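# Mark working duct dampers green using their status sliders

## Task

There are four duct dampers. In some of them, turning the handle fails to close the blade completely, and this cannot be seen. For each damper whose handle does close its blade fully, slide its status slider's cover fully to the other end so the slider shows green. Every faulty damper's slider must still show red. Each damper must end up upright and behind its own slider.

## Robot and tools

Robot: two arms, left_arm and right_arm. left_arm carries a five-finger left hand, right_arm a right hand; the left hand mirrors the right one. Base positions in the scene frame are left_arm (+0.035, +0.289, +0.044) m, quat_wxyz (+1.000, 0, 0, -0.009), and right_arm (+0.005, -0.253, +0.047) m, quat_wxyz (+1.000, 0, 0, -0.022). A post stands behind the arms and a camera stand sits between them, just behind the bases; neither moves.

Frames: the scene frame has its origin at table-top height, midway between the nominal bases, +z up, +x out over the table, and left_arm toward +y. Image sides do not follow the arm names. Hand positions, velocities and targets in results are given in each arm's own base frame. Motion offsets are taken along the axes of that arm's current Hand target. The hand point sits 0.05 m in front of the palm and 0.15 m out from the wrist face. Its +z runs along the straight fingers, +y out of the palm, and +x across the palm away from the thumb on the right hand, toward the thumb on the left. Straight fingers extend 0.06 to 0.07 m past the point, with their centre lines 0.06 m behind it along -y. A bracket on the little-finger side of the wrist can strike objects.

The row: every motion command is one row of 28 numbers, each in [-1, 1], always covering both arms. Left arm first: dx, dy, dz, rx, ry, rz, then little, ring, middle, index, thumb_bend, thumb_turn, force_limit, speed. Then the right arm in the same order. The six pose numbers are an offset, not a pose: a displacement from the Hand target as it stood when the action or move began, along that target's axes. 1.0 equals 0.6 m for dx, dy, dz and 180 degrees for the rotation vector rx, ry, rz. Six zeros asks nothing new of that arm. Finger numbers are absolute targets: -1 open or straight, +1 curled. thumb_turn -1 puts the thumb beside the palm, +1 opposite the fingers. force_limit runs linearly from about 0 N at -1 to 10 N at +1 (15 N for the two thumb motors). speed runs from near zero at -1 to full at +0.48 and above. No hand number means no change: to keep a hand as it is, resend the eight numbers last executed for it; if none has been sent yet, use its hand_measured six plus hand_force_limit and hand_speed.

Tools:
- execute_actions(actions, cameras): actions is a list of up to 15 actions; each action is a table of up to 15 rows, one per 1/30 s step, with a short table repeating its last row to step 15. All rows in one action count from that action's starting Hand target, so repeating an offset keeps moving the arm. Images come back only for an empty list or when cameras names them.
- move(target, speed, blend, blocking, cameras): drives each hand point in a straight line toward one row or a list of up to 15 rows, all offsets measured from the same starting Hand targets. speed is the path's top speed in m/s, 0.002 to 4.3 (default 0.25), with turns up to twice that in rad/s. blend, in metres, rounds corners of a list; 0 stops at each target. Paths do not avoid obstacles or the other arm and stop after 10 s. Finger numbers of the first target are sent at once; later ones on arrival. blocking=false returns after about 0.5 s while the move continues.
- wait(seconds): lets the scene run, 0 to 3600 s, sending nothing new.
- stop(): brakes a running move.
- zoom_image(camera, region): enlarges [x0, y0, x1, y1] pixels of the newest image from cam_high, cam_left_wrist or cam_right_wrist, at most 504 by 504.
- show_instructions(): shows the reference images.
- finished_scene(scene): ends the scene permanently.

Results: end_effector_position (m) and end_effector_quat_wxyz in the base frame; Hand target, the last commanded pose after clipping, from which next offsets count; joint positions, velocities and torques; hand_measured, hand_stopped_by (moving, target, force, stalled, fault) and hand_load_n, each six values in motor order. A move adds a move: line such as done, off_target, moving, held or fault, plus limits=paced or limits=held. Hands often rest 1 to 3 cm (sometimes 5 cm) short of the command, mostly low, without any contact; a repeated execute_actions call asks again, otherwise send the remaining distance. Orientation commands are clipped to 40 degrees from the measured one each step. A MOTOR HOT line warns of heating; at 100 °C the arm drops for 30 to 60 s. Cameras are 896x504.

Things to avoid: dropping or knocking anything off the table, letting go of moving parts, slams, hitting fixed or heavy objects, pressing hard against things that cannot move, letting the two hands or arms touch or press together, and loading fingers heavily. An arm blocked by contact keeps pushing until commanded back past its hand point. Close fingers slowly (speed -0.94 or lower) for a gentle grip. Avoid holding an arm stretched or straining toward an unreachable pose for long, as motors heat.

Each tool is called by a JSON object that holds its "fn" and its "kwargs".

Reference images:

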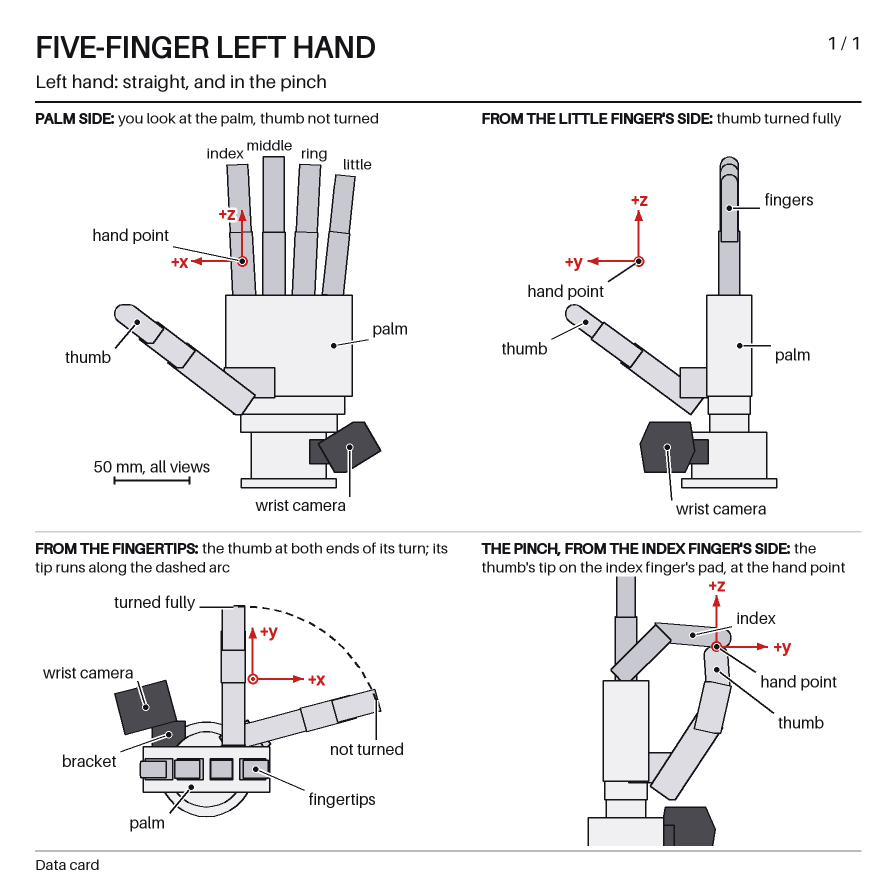

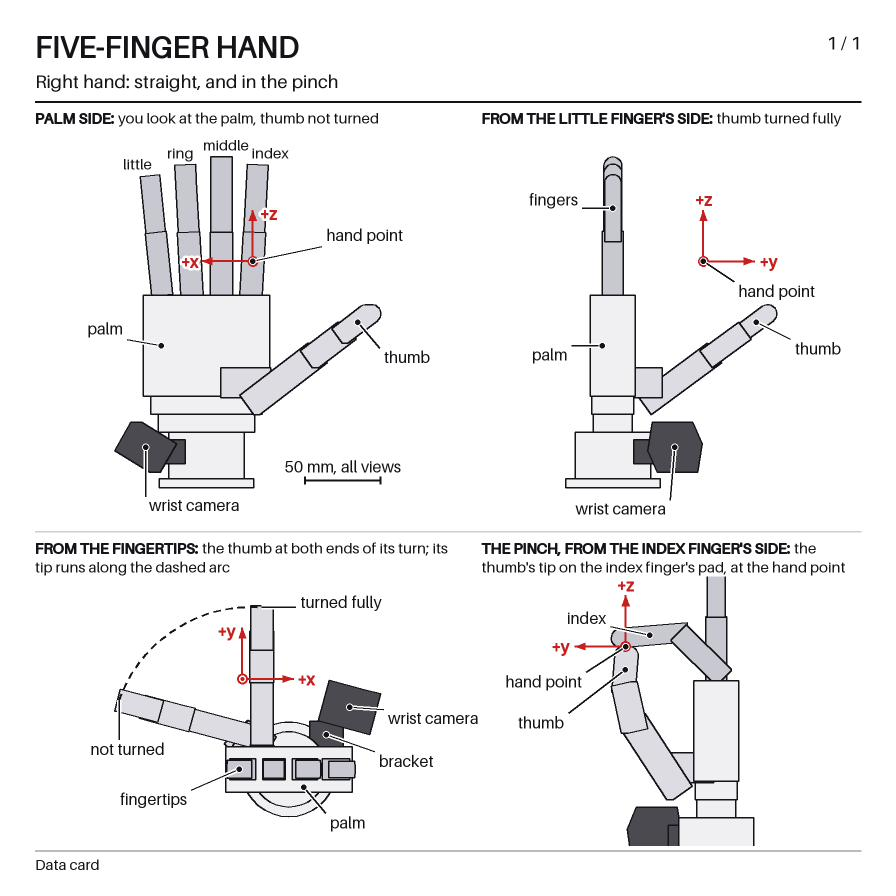

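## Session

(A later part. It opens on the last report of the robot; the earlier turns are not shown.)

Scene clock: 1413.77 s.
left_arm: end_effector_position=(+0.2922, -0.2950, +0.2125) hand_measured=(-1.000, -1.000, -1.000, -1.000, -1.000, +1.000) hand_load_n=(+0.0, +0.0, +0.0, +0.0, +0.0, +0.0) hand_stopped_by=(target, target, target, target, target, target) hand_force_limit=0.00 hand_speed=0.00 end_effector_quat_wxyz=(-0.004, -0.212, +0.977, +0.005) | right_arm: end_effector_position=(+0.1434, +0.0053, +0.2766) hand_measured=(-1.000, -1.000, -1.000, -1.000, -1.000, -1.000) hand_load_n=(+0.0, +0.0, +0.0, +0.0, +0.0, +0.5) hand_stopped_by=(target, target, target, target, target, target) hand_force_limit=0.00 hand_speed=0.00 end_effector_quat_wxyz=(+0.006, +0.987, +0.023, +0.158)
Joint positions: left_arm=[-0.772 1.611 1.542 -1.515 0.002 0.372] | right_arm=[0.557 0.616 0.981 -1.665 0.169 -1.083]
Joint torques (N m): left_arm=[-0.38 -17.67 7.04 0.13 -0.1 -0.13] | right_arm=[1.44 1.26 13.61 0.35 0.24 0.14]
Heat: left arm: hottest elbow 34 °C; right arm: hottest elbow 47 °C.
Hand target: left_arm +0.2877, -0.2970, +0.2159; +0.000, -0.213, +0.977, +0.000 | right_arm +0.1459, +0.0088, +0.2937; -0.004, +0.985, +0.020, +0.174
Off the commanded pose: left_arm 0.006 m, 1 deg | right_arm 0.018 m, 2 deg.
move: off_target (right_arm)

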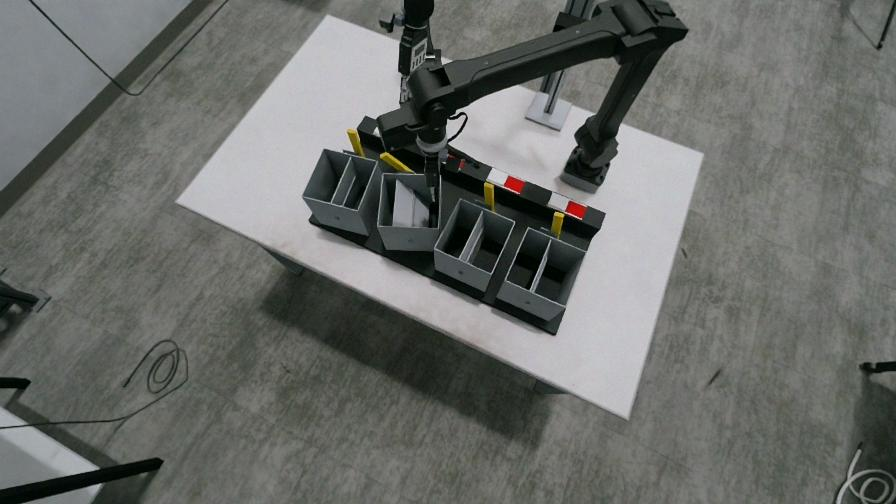

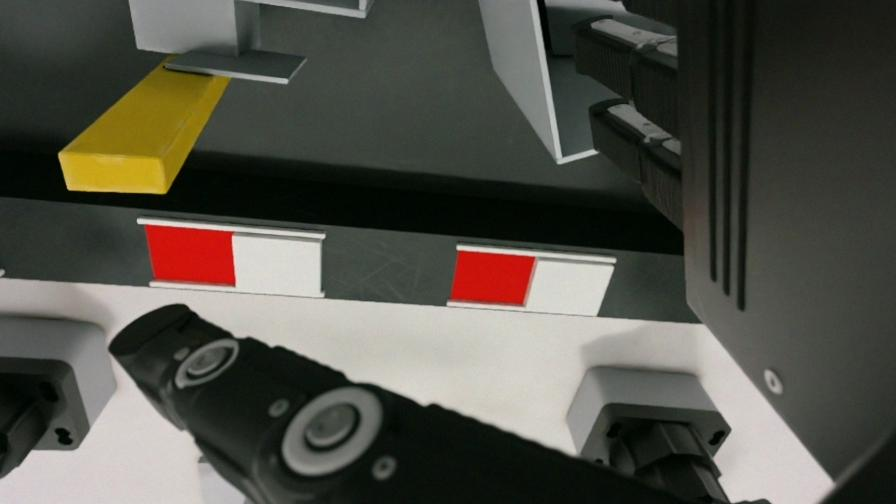

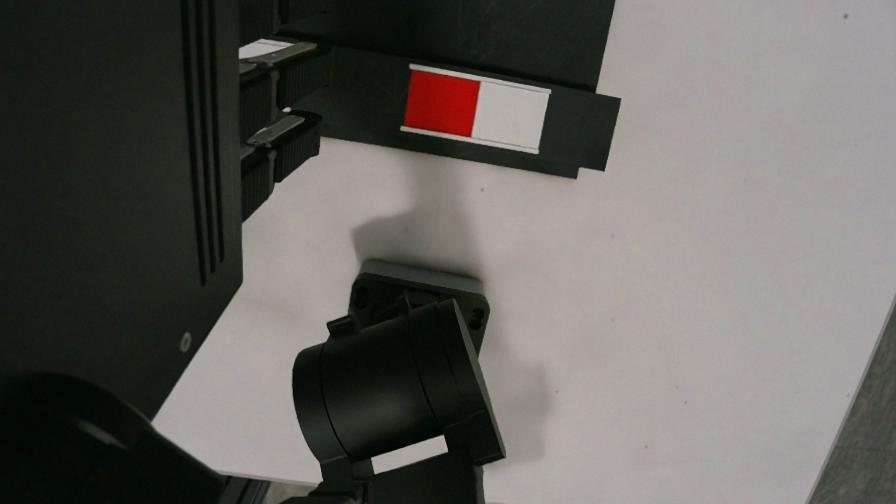

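{"fn": "move", "kwargs": {"target": [[0.0133,-0.0067,0,0,0,0,-1,-1,-1,-1,-1,1,0,0,0,0,0,0,0,0,-1,-1,-1,-1,-1,-1,0,0],[0.0133,-0.0067,0.21,0,0,0,-1,-1,-1,-1,-1,1,0,0,0,0,0,0,0,0,-1,-1,-1,-1,-1,-1,0,0]], "speed": [0.06,0.08], "cameras": ["cam_high","cam_left_wrist"]}}

{"fn": "zoom_image", "kwargs": {"camera": "cam_high", "region": [340, 110, 480, 250]}}

Scene clock: 1436.60 s.
left_arm: end_effector_position=(+0.2853, -0.3015, +0.1007) hand_measured=(-1.000, -1.000, -1.000, -1.000, -1.000, +1.000) hand_load_n=(+0.0, +0.0, +0.0, +0.0, -0.5, +0.0) hand_stopped_by=(target, target, target, target, target, target) hand_force_limit=0.00 hand_speed=0.00 end_effector_quat_wxyz=(+0.005, -0.211, +0.977, -0.008) | right_arm: end_effector_position=(+0.1434, +0.0053, +0.2766) hand_measured=(-1.000, -1.000, -1.000, -1.000, -1.000, -1.000) hand_load_n=(+0.0, +0.0, +0.0, +0.0, +0.0, +0.0) hand_stopped_by=(target, target, target, target, target, target) hand_force_limit=0.00 hand_speed=0.00 end_effector_quat_wxyz=(+0.006, +0.987, +0.023, +0.158)
Joint positions: left_arm=[-0.792 1.648 1.293 -1.197 0 0.353] | right_arm=[0.557 0.616 0.981 -1.665 0.169 -1.083]
Joint torques (N m): left_arm=[-0.32 -14.39 6.78 0.28 -0.04 -0.11] | right_arm=[1.55 1.14 13.52 0.31 0.25 0.09]
Heat: left arm: hottest elbow 34 °C; right arm: hottest elbow 45 °C.
Hand target: left_arm +0.2822, -0.3040, +0.0899; +0.000, -0.213, +0.977, +0.000 | right_arm +0.1459, +0.0088, +0.2937; -0.004, +0.985, +0.020, +0.174
Off the commanded pose: left_arm 0.011 m, 1 deg | right_arm 0.018 m, 2 deg.
move: off_target (left_arm)

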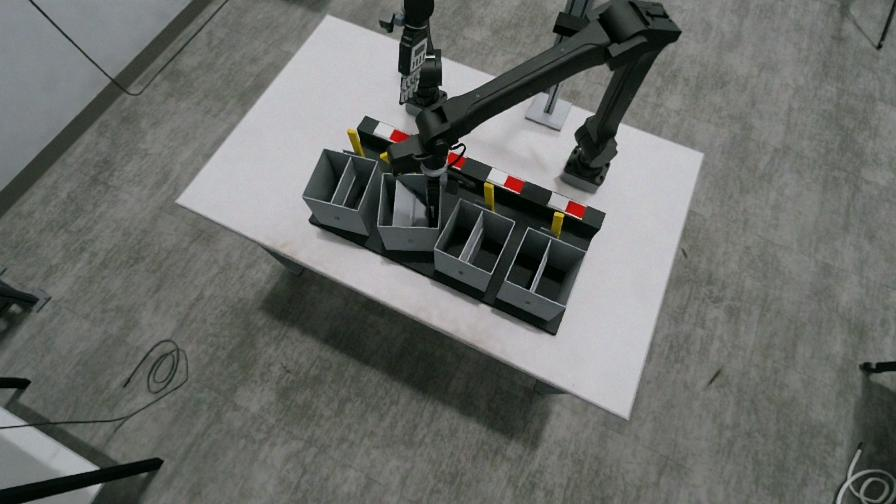

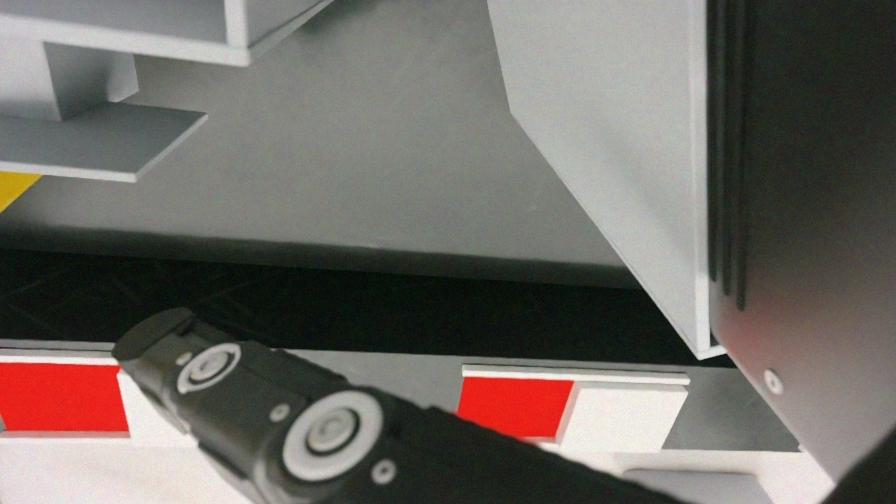

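Scaled by 3.600.

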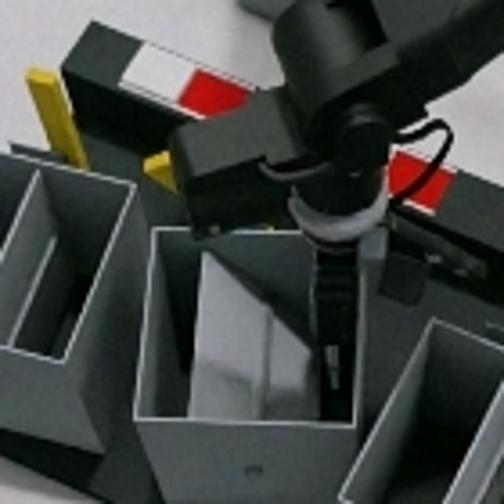

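{"fn": "move", "kwargs": {"target": [[0,0,0,0,0,0,-1,-1,-1,-1,1,1,0.2,-0.4,0,0,0,0,0,0,-1,-1,-1,-1,-1,-1,0,0]], "speed": [0.06], "cameras": ["cam_high","cam_left_wrist"]}}

Scene clock: 1443.33 s.
left_arm: end_effector_position=(+0.2852, -0.3014, +0.1006) hand_measured=(-1.000, -1.000, -1.000, -1.000, +0.700, +1.000) hand_load_n=(+0.0, +0.0, +0.0, +0.0, +10.5, +0.5) hand_stopped_by=(target, target, target, target, force, target) hand_force_limit=0.20 hand_speed=-0.40 end_effector_quat_wxyz=(+0.005, -0.211, +0.977, -0.008) | right_arm: end_effector_position=(+0.1434, +0.0053, +0.2766) hand_measured=(-1.000, -1.000, -1.000, -1.000, -1.000, -1.000) hand_load_n=(+0.0, +0.0, +0.0, +0.0, +0.0, +0.0) hand_stopped_by=(target, target, target, target, target, target) hand_force_limit=0.00 hand_speed=0.00 end_effector_quat_wxyz=(+0.006, +0.987, +0.023, +0.158)
Joint positions: left_arm=[-0.792 1.648 1.293 -1.197 0 0.352] | right_arm=[0.557 0.616 0.981 -1.665 0.169 -1.083]
Joint torques (N m): left_arm=[-0.21 -14.45 6.8 0.31 -0.03 -0.1] | right_arm=[1.55 0.44 13.52 0.47 0.23 0.16]
Heat: left arm: hottest elbow 34 °C; right arm: hottest elbow 45 °C.
Hand target: left_arm +0.2821, -0.3040, +0.0899; +0.000, -0.213, +0.977, +0.000 | right_arm +0.1459, +0.0088, +0.2937; -0.004, +0.985, +0.020, +0.174
Off the commanded pose: left_arm 0.011 m, 1 deg | right_arm 0.018 m, 2 deg.
move: done

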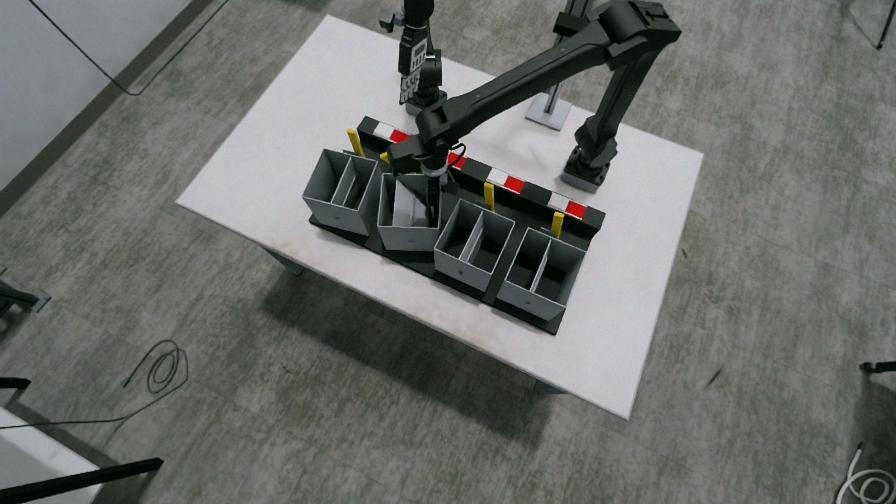

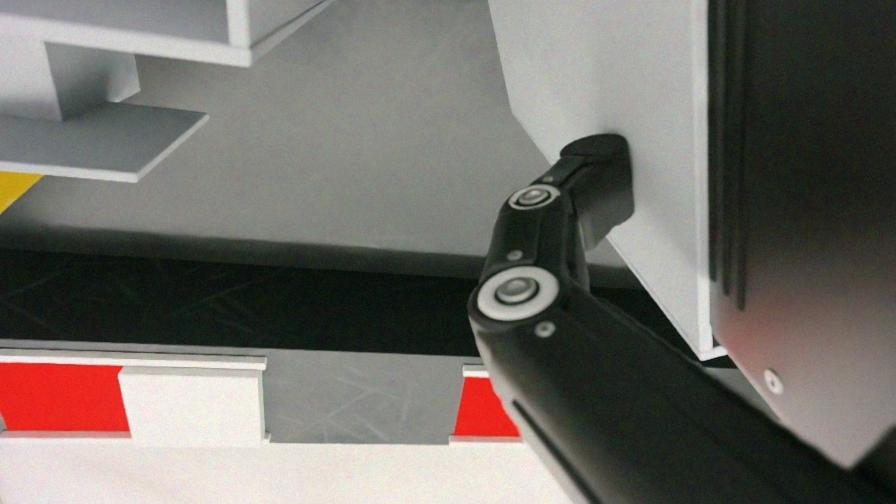

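{"fn": "move", "kwargs": {"target": [[-0.1192,0.019,0,0,0,0.1306,-1,-1,-1,-1,1,1,0.2,-0.4,0,0,0,0,0,0,-1,-1,-1,-1,-1,-1,0,0]], "speed": [0.05], "cameras": ["cam_high","cam_left_wrist"]}}

{"fn": "zoom_image", "kwargs": {"camera": "cam_high", "region": [340, 110, 480, 250]}}

Scene clock: 1464.23 s.
left_arm: end_effector_position=(+0.3294, -0.2646, +0.0999) hand_measured=(-1.000, -1.000, -1.000, -1.000, +0.700, +1.000) hand_load_n=(+0.0, +0.0, +0.0, +0.0, +12.0, +1.5) hand_stopped_by=(target, target, target, target, force, target) hand_force_limit=0.20 hand_speed=-0.40 end_effector_quat_wxyz=(+0.007, -0.024, +1.000, -0.008) | right_arm: end_effector_position=(+0.1434, +0.0053, +0.2766) hand_measured=(-1.000, -1.000, -1.000, -1.000, -1.000, -1.000) hand_load_n=(+0.0, +0.0, +0.0, +0.0, +0.0, +0.0) hand_stopped_by=(target, target, target, target, target, target) hand_force_limit=0.00 hand_speed=0.00 end_effector_quat_wxyz=(+0.006, +0.987, +0.023, +0.158)
Joint positions: left_arm=[-0.726 1.658 1.304 -1.197 0.002 0.798] | right_arm=[0.557 0.616 0.981 -1.665 0.169 -1.083]
Joint torques (N m): left_arm=[1.61 -12.75 9.06 0.02 -0.11 0.43] | right_arm=[0.97 0.38 13.74 0.36 0.24 0.12]
Heat: left arm: hottest elbow 35 °C; right arm: hottest elbow 45 °C.
Hand target: left_arm +0.3424, -0.2640, +0.0900; +0.000, -0.009, +1.000, +0.000 | right_arm +0.1459, +0.0088, +0.2937; -0.004, +0.985, +0.020, +0.174
Off the commanded pose: left_arm 0.016 m, 2 deg | right_arm 0.018 m, 2 deg.
move: off_target (left_arm)

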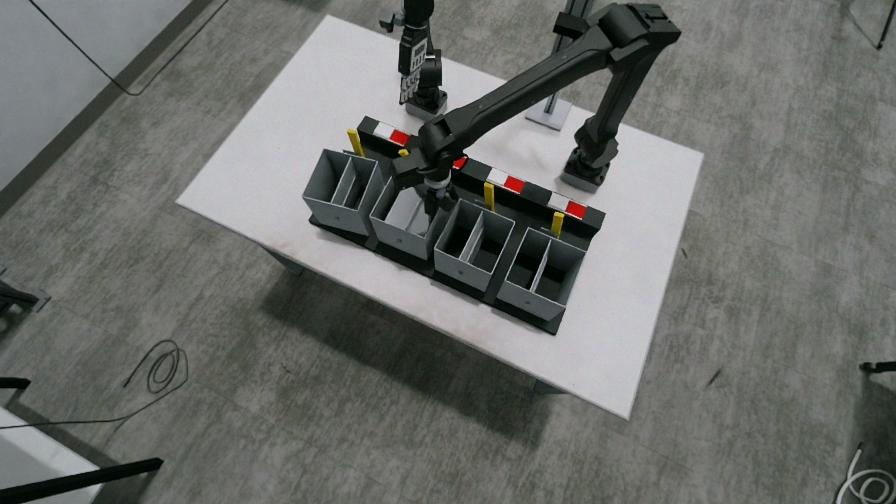

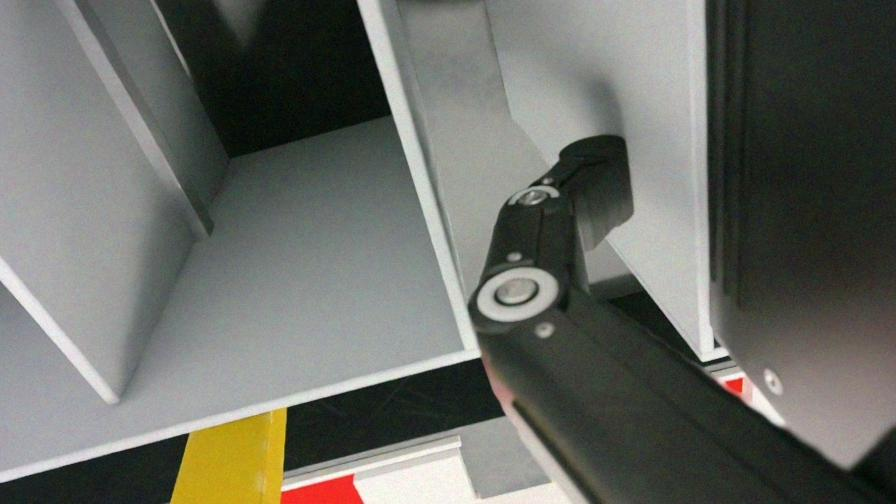

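Scaled by 3.600.

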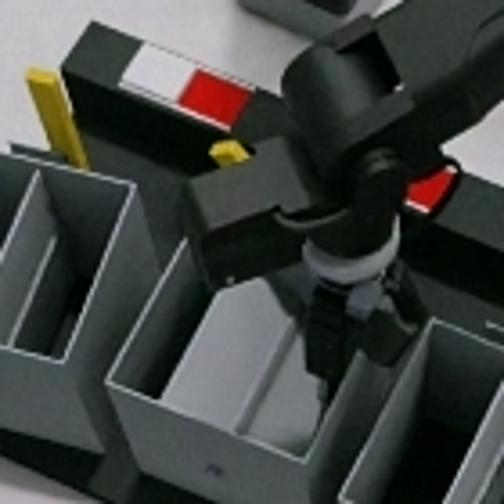

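{"fn": "move", "kwargs": {"target": [[-0.025,0,0,0,0,0.02,-1,-1,-1,-1,1,1,0.2,-0.4,0,0,0,0,0,0,-1,-1,-1,-1,-1,-1,0,0]], "speed": [0.05], "cameras": ["cam_high","cam_left_wrist"]}}

{"fn": "zoom_image", "kwargs": {"camera": "cam_high", "region": [340, 110, 480, 250]}}

Scene clock: 1482.20 s.
left_arm: end_effector_position=(+0.3408, -0.2617, +0.1003) hand_measured=(-1.000, -1.000, -1.000, -1.000, +0.700, +1.000) hand_load_n=(+0.0, +0.0, +0.0, +0.0, +10.5, +1.0) hand_stopped_by=(target, target, target, target, force, target) hand_force_limit=0.20 hand_speed=-0.40 end_effector_quat_wxyz=(+0.003, +0.009, +1.000, -0.004) | right_arm: end_effector_position=(+0.1434, +0.0053, +0.2766) hand_measured=(-1.000, -1.000, -1.000, -1.000, -1.000, -1.000) hand_load_n=(+0.0, +0.0, +0.0, +0.0, +0.0, +0.0) hand_stopped_by=(target, target, target, target, target, target) hand_force_limit=0.00 hand_speed=0.00 end_effector_quat_wxyz=(+0.006, +0.987, +0.023, +0.158)
Joint positions: left_arm=[-0.714 1.678 1.329 -1.212 0.002 0.874] | right_arm=[0.557 0.616 0.981 -1.665 0.169 -1.083]
Joint torques (N m): left_arm=[1.73 -12.98 9.51 0.29 -0.12 0.43] | right_arm=[1.32 0.97 13.67 0.27 0.28 0.12]
Heat: left arm: hottest elbow 36 °C; right arm: hottest elbow 45 °C.
Hand target: left_arm +0.3575, -0.2637, +0.0899; +0.000, +0.022, +1.000, +0.000 | right_arm +0.1459, +0.0088, +0.2937; -0.004, +0.985, +0.020, +0.174
Off the commanded pose: left_arm 0.020 m, 2 deg | right_arm 0.018 m, 2 deg.
move: off_target (left_arm)

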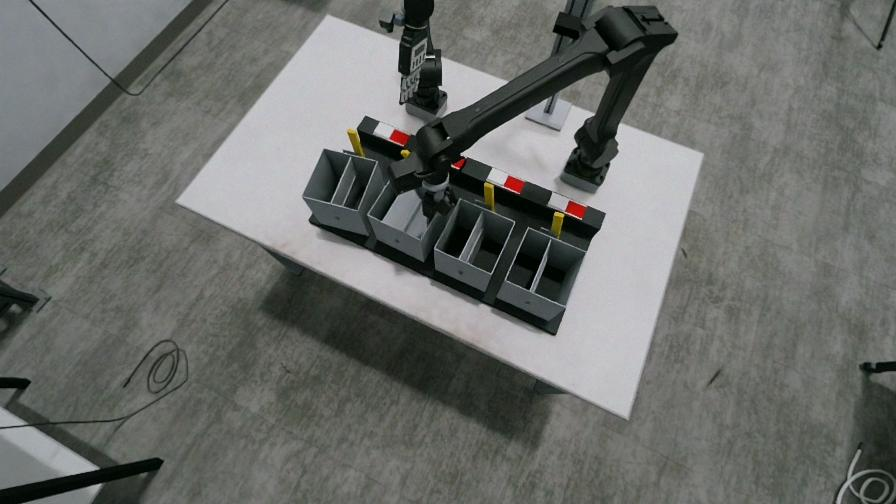

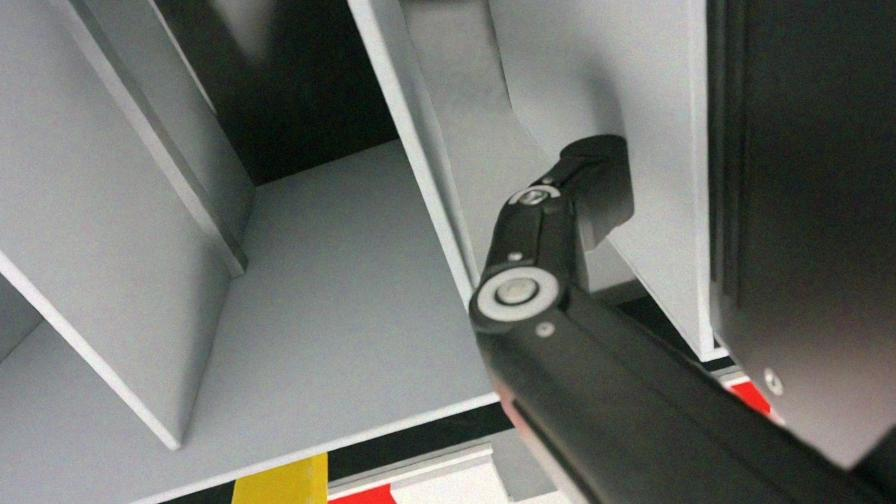

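Scaled by 3.600.

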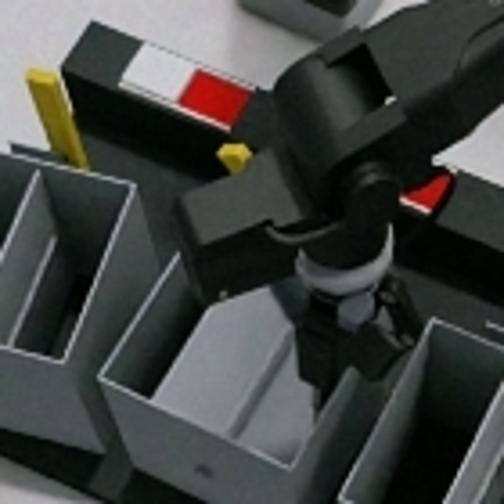

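{"fn": "move", "kwargs": {"target": [[0,0,0,0,0,0,-1,-1,-1,-1,1,1,0.2,-0.4,0.0947,-0.0833,0.1054,0,0,0,-1,-1,-1,-1,-1,-1,0,0],[0,0,0,0,0,0,-1,-1,-1,-1,1,1,0.2,-0.4,0.056,-0.0667,0.212,0,0,0,-1,-1,-1,-1,-1,-1,0,0],[0,0,0,0,0,0,-1,-1,-1,-1,1,1,0.2,-0.4,0.0275,0.0025,0.2903,0,0,0,-1,-1,-1,-1,-1,-1,0,0]], "speed": [0.15,0.1,0.04], "blend": [0.01,0,0], "cameras": ["all"]}}

{"fn": "zoom_image", "kwargs": {"camera": "cam_high", "region": [340, 110, 480, 250]}}

Scene clock: 1511.40 s.
left_arm: end_effector_position=(+0.3408, -0.2617, +0.1003) hand_measured=(-1.000, -1.000, -1.000, -1.000, +0.700, +1.000) hand_load_n=(+0.0, +0.0, +0.0, +0.0, +10.0, +1.0) hand_stopped_by=(target, target, target, target, force, target) hand_force_limit=0.20 hand_speed=-0.40 end_effector_quat_wxyz=(+0.003, +0.009, +1.000, -0.004) | right_arm: end_effector_position=(+0.2237, +0.0242, +0.1597) hand_measured=(-1.000, -1.000, -1.000, -1.000, -1.000, -1.000) hand_load_n=(+0.5, +0.0, +0.0, +0.0, +0.0, +0.0) hand_stopped_by=(target, target, target, target, target, target) hand_force_limit=0.00 hand_speed=0.00 end_effector_quat_wxyz=(-0.027, +0.980, +0.035, +0.196)
Joint positions: left_arm=[-0.714 1.678 1.329 -1.212 0.002 0.874] | right_arm=[0.402 0.707 0.689 -1.165 0.089 -1.258]
Joint torques (N m): left_arm=[1.67 -12.86 9.5 0.28 -0.12 0.43] | right_arm=[-2.49 1.08 6.48 1.61 1.1 0.02]
Heat: left arm: hottest elbow 35 °C; right arm: hottest elbow 45 °C.
Hand target: left_arm +0.3574, -0.2637, +0.0899; +0.000, +0.022, +1.000, +0.000 | right_arm +0.2211, +0.0104, +0.1358; -0.004, +0.985, +0.020, +0.174
Off the commanded pose: left_arm 0.020 m, 2 deg | right_arm 0.028 m, 4 deg.
move: off_target (right_arm)

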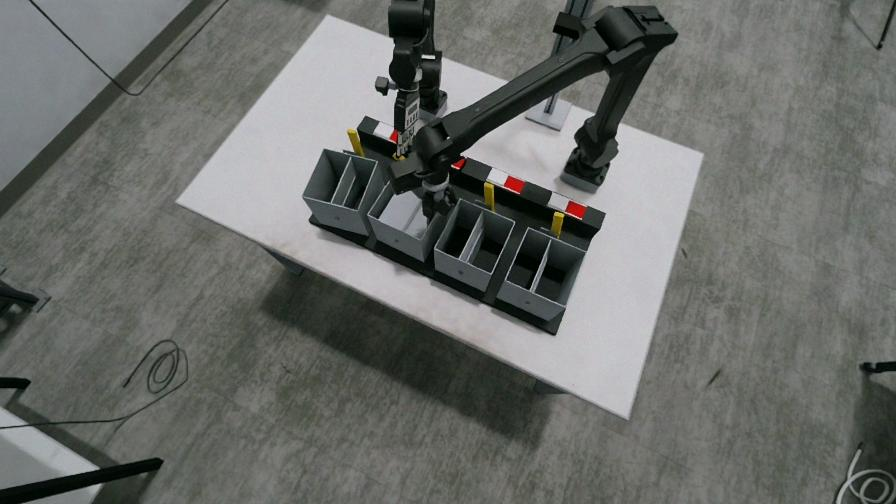

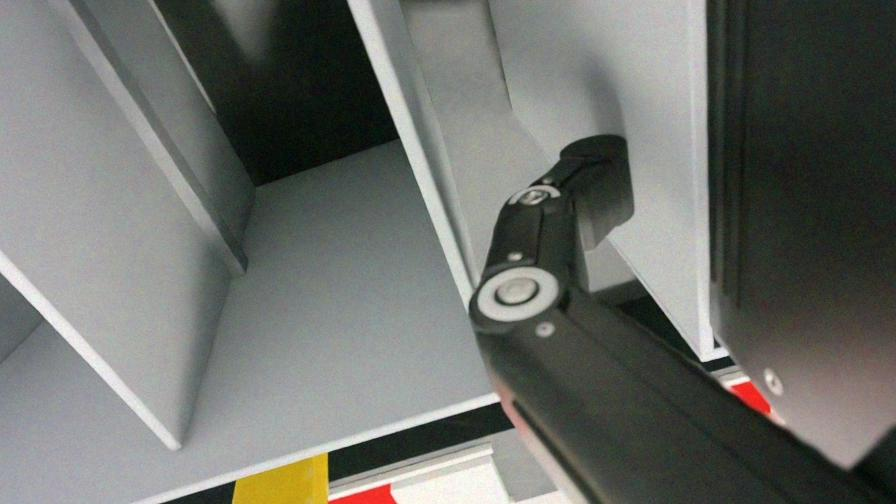

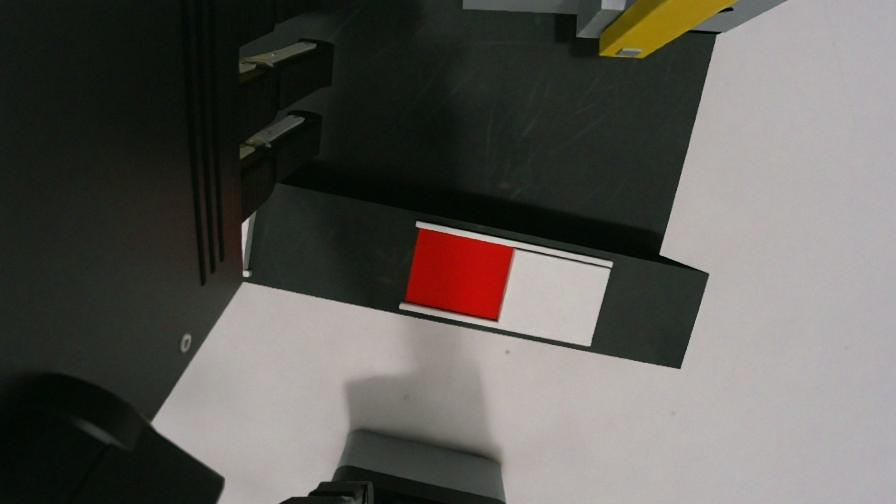

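Scaled by 3.600.

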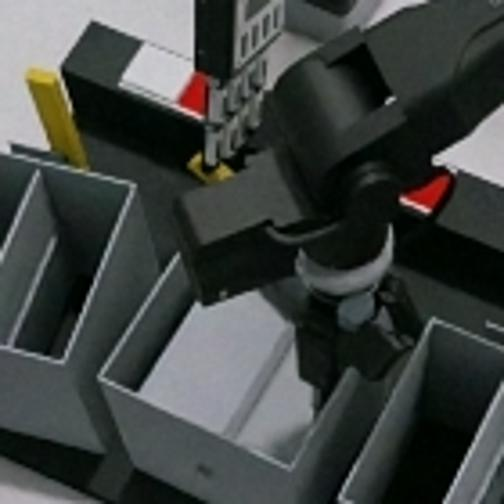

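{"fn": "move", "kwargs": {"target": [[0,0,0,0,0,0,-1,-1,-1,-1,1,1,0.2,-0.4,-0.0262,0.0242,0.0721,0,0,0,-1,-1,-1,-1,-1,-1,0,0]], "speed": [0.04], "cameras": ["all"]}}

{"fn": "zoom_image", "kwargs": {"camera": "cam_high", "region": [340, 110, 480, 250]}}

Scene clock: 1532.37 s.
left_arm: end_effector_position=(+0.3448, -0.2628, +0.1004) hand_measured=(-1.000, -1.000, -1.000, -1.000, +0.700, +1.000) hand_load_n=(+0.0, +0.0, +0.0, +0.0, +13.5, +2.0) hand_stopped_by=(target, target, target, target, force, target) hand_force_limit=0.20 hand_speed=-0.40 end_effector_quat_wxyz=(+0.004, +0.003, +1.000, -0.005) | right_arm: end_effector_position=(+0.2314, +0.0080, +0.1264) hand_measured=(-1.000, -1.000, -1.000, -1.000, -1.000, -1.000) hand_load_n=(+0.5, +0.0, -0.5, +0.0, +0.0, -0.5) hand_stopped_by=(target, target, target, target, target, target) hand_force_limit=0.00 hand_speed=0.00 end_effector_quat_wxyz=(-0.023, +0.976, +0.028, +0.213)
Joint positions: left_arm=[-0.709 1.685 1.339 -1.212 0.003 0.868] | right_arm=[0.324 0.693 0.589 -1.041 0.077 -1.321]
Joint torques (N m): left_arm=[1.14 -13.68 8.77 0.27 -0.15 0.49] | right_arm=[-0.79 2.84 4.96 1.59 0.54 -0.07]
Heat: left arm: hottest elbow 36 °C; right arm: hottest elbow 42 °C.
Hand target: left_arm +0.3574, -0.2637, +0.0899; +0.000, +0.022, +1.000, +0.000 | right_arm +0.2217, -0.0040, +0.0898; -0.004, +0.985, +0.020, +0.174
Off the commanded pose: left_arm 0.016 m, 2 deg | right_arm 0.040 m, 5 deg.
move: off_target (right_arm)

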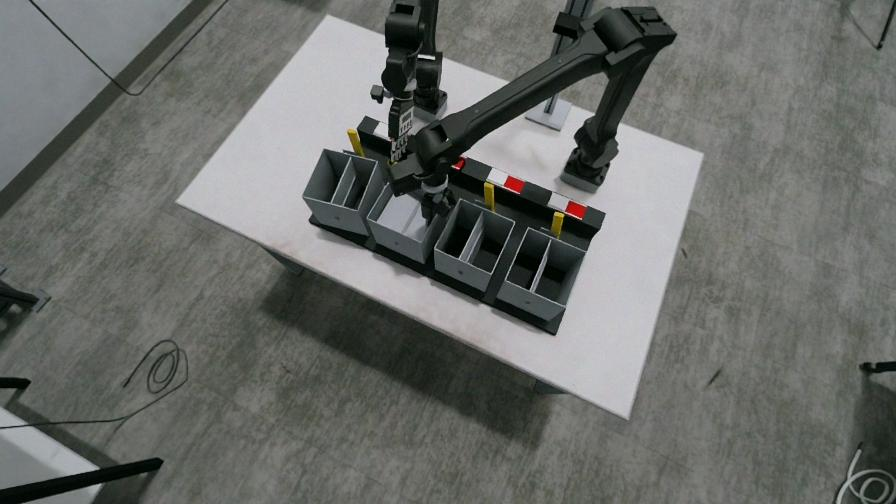

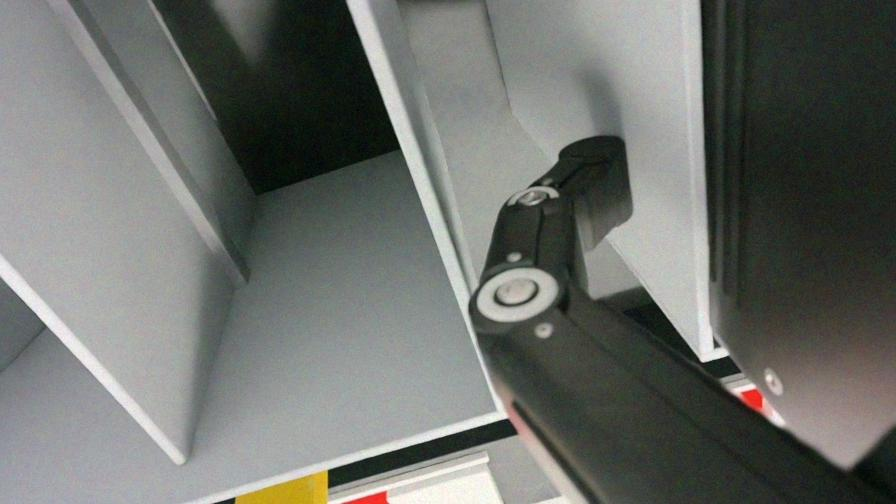

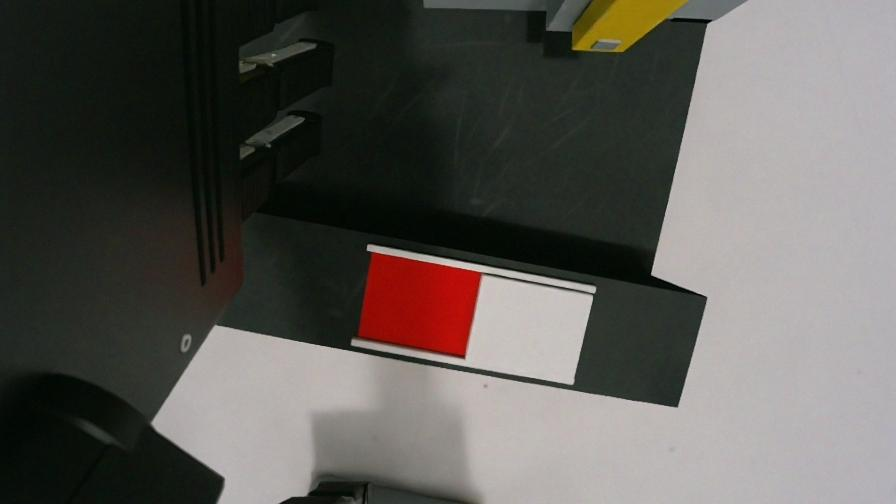

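Scaled by 3.600.

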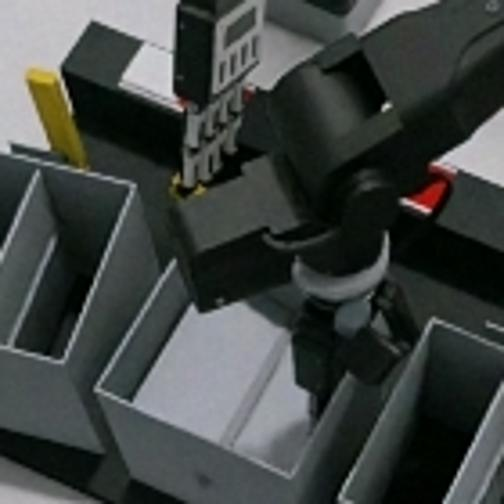

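{"fn": "move", "kwargs": {"target": [[0.0217,0,0,0,0,0,-1,-1,-1,-1,-1,1,0.2,-0.2,0,-0.02,0,0,0,0,-1,-1,-1,-1,-1,-1,0,0],[0.0217,0,-0.0733,0,0,0,-1,-1,-1,-1,-1,1,0.2,-0.2,0,-0.02,0,0,0,0,-1,-1,-1,-1,-1,-1,0,0]], "speed": [0.04,0.05], "cameras": ["cam_high"]}}

{"fn": "zoom_image", "kwargs": {"camera": "cam_high", "region": [340, 110, 480, 250]}}

Scene clock: 1549.67 s.
left_arm: end_effector_position=(+0.3344, -0.2579, +0.1178) hand_measured=(-1.000, -1.000, -1.000, -1.000, -1.000, +1.000) hand_load_n=(+0.0, +0.0, +0.0, +0.0, +0.0, +0.0) hand_stopped_by=(target, target, target, target, target, target) hand_force_limit=0.20 hand_speed=-0.20 end_effector_quat_wxyz=(-0.013, +0.018, +1.000, +0.012) | right_arm: end_effector_position=(+0.2404, +0.0117, +0.1229) hand_measured=(-1.000, -1.000, -1.000, -1.000, -1.000, -1.000) hand_load_n=(+0.0, -2.0, +0.0, +0.0, -0.5, +0.0) hand_stopped_by=(target, target, target, target, target, target) hand_force_limit=0.00 hand_speed=0.00 end_effector_quat_wxyz=(-0.015, +0.974, +0.020, +0.225)
Joint positions: left_arm=[-0.721 1.675 1.366 -1.296 -0.002 0.886] | right_arm=[0.351 0.72 0.583 -0.993 0.115 -1.287]
Joint torques (N m): left_arm=[0.85 -18.02 9.94 -0.53 0.01 0.13] | right_arm=[0.44 2.08 6.35 0.38 -0.33 0.14]
Heat: left arm: hottest elbow 36 °C; right arm: hottest elbow 39 °C.
Hand target: left_arm +0.3444, -0.2629, +0.1339; +0.000, +0.022, +1.000, +0.000 | right_arm +0.2212, +0.0079, +0.0897; -0.004, +0.985, +0.020, +0.174
Off the commanded pose: left_arm 0.020 m, 2 deg | right_arm 0.038 m, 6 deg.
move: off_target (left_arm, right_arm)

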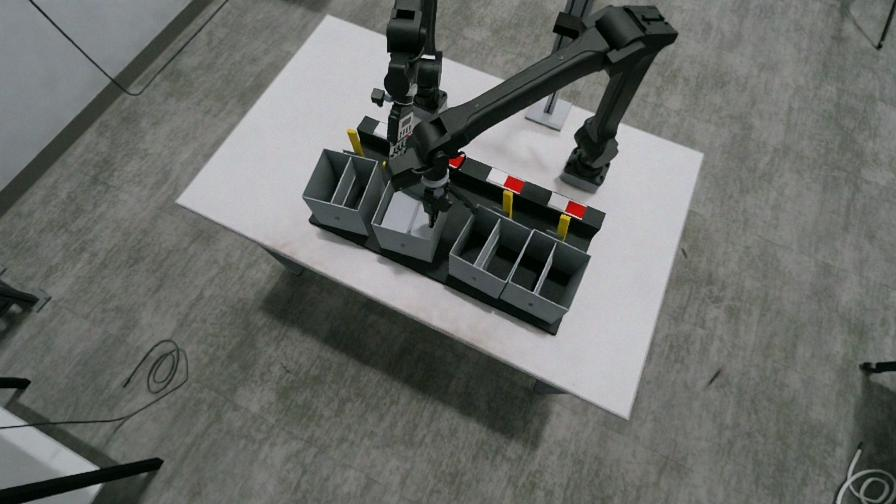

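Scaled by 3.600.

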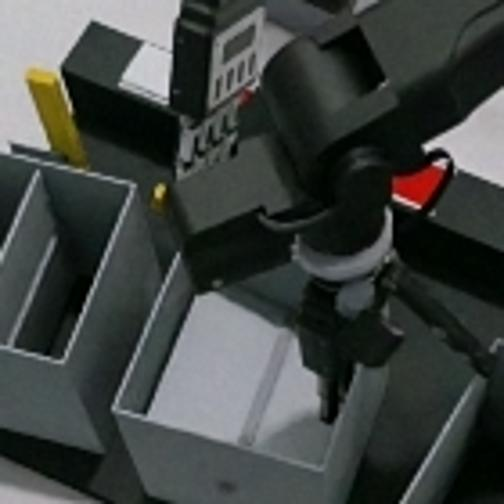

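{"fn": "move", "kwargs": {"target": [[0,0,0,0,0,0,-1,-1,-1,-1,-1,1,0.2,-0.2,-0.04,-0.05,-0.17,0,0,0,-1,-1,-1,-1,-1,-1,0,0]], "speed": [0.08], "cameras": ["all"]}}

{"fn": "zoom_image", "kwargs": {"camera": "cam_high", "region": [340, 110, 480, 250]}}

Scene clock: 1568.57 s.
left_arm: end_effector_position=(+0.3344, -0.2579, +0.1178) hand_measured=(-1.000, -1.000, -1.000, -1.000, -1.000, +1.000) hand_load_n=(+0.0, +0.0, +0.0, +0.0, -0.5, +0.0) hand_stopped_by=(target, target, target, target, target, target) hand_force_limit=0.20 hand_speed=-0.20 end_effector_quat_wxyz=(-0.013, +0.018, +1.000, +0.012) | right_arm: end_effector_position=(+0.1556, +0.0278, +0.1570) hand_measured=(-1.000, -1.000, -1.000, -1.000, -1.000, -1.000) hand_load_n=(+0.0, +0.0, -0.5, +0.0, +0.0, +0.0) hand_stopped_by=(target, target, target, target, target, target) hand_force_limit=0.00 hand_speed=0.00 end_effector_quat_wxyz=(+0.010, +0.988, +0.024, +0.155)
Joint positions: left_arm=[-0.721 1.675 1.366 -1.296 -0.002 0.886] | right_arm=[0.645 0.623 0.662 -1.366 0.195 -0.998]
Joint torques (N m): left_arm=[0.85 -18.02 9.95 -0.53 0.01 0.14] | right_arm=[1.44 -1.2 14.43 0.23 0.29 0.05]
Heat: left arm: hottest elbow 38 °C; right arm: hottest elbow 38 °C.
Hand target: left_arm +0.3444, -0.2629, +0.1339; +0.000, +0.022, +1.000, +0.000 | right_arm +0.1625, +0.0355, +0.1774; -0.004, +0.985, +0.020, +0.174
Off the commanded pose: left_arm 0.020 m, 2 deg | right_arm 0.023 m, 3 deg.
move: off_target (right_arm)

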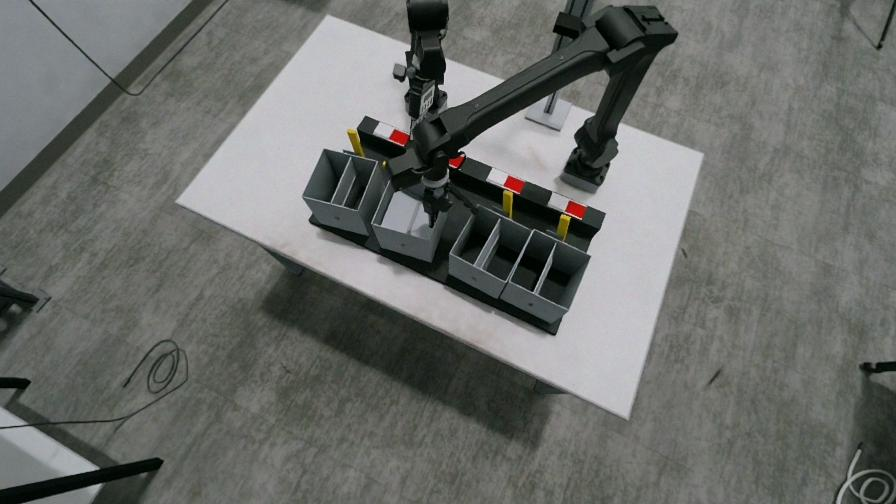

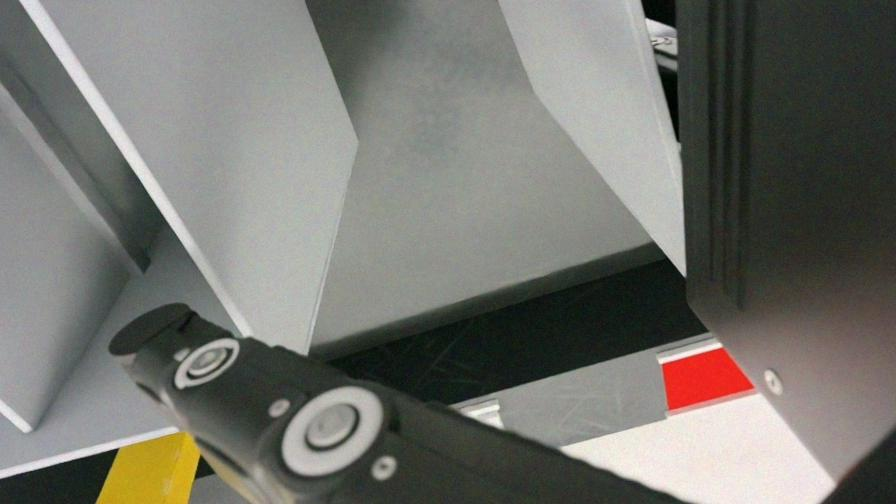

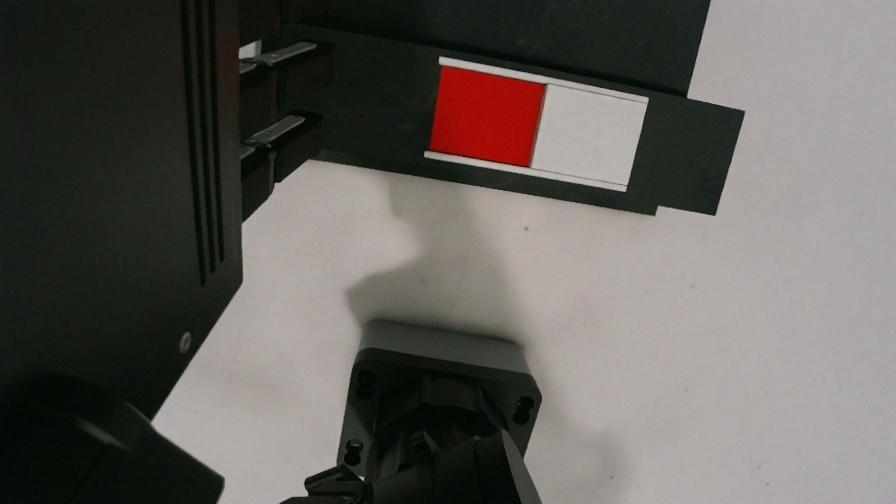

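Scaled by 3.600.

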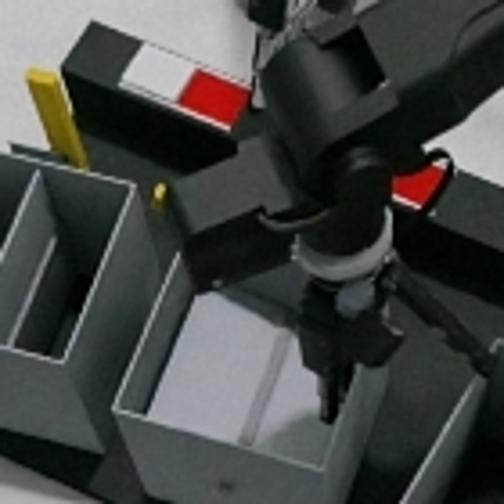

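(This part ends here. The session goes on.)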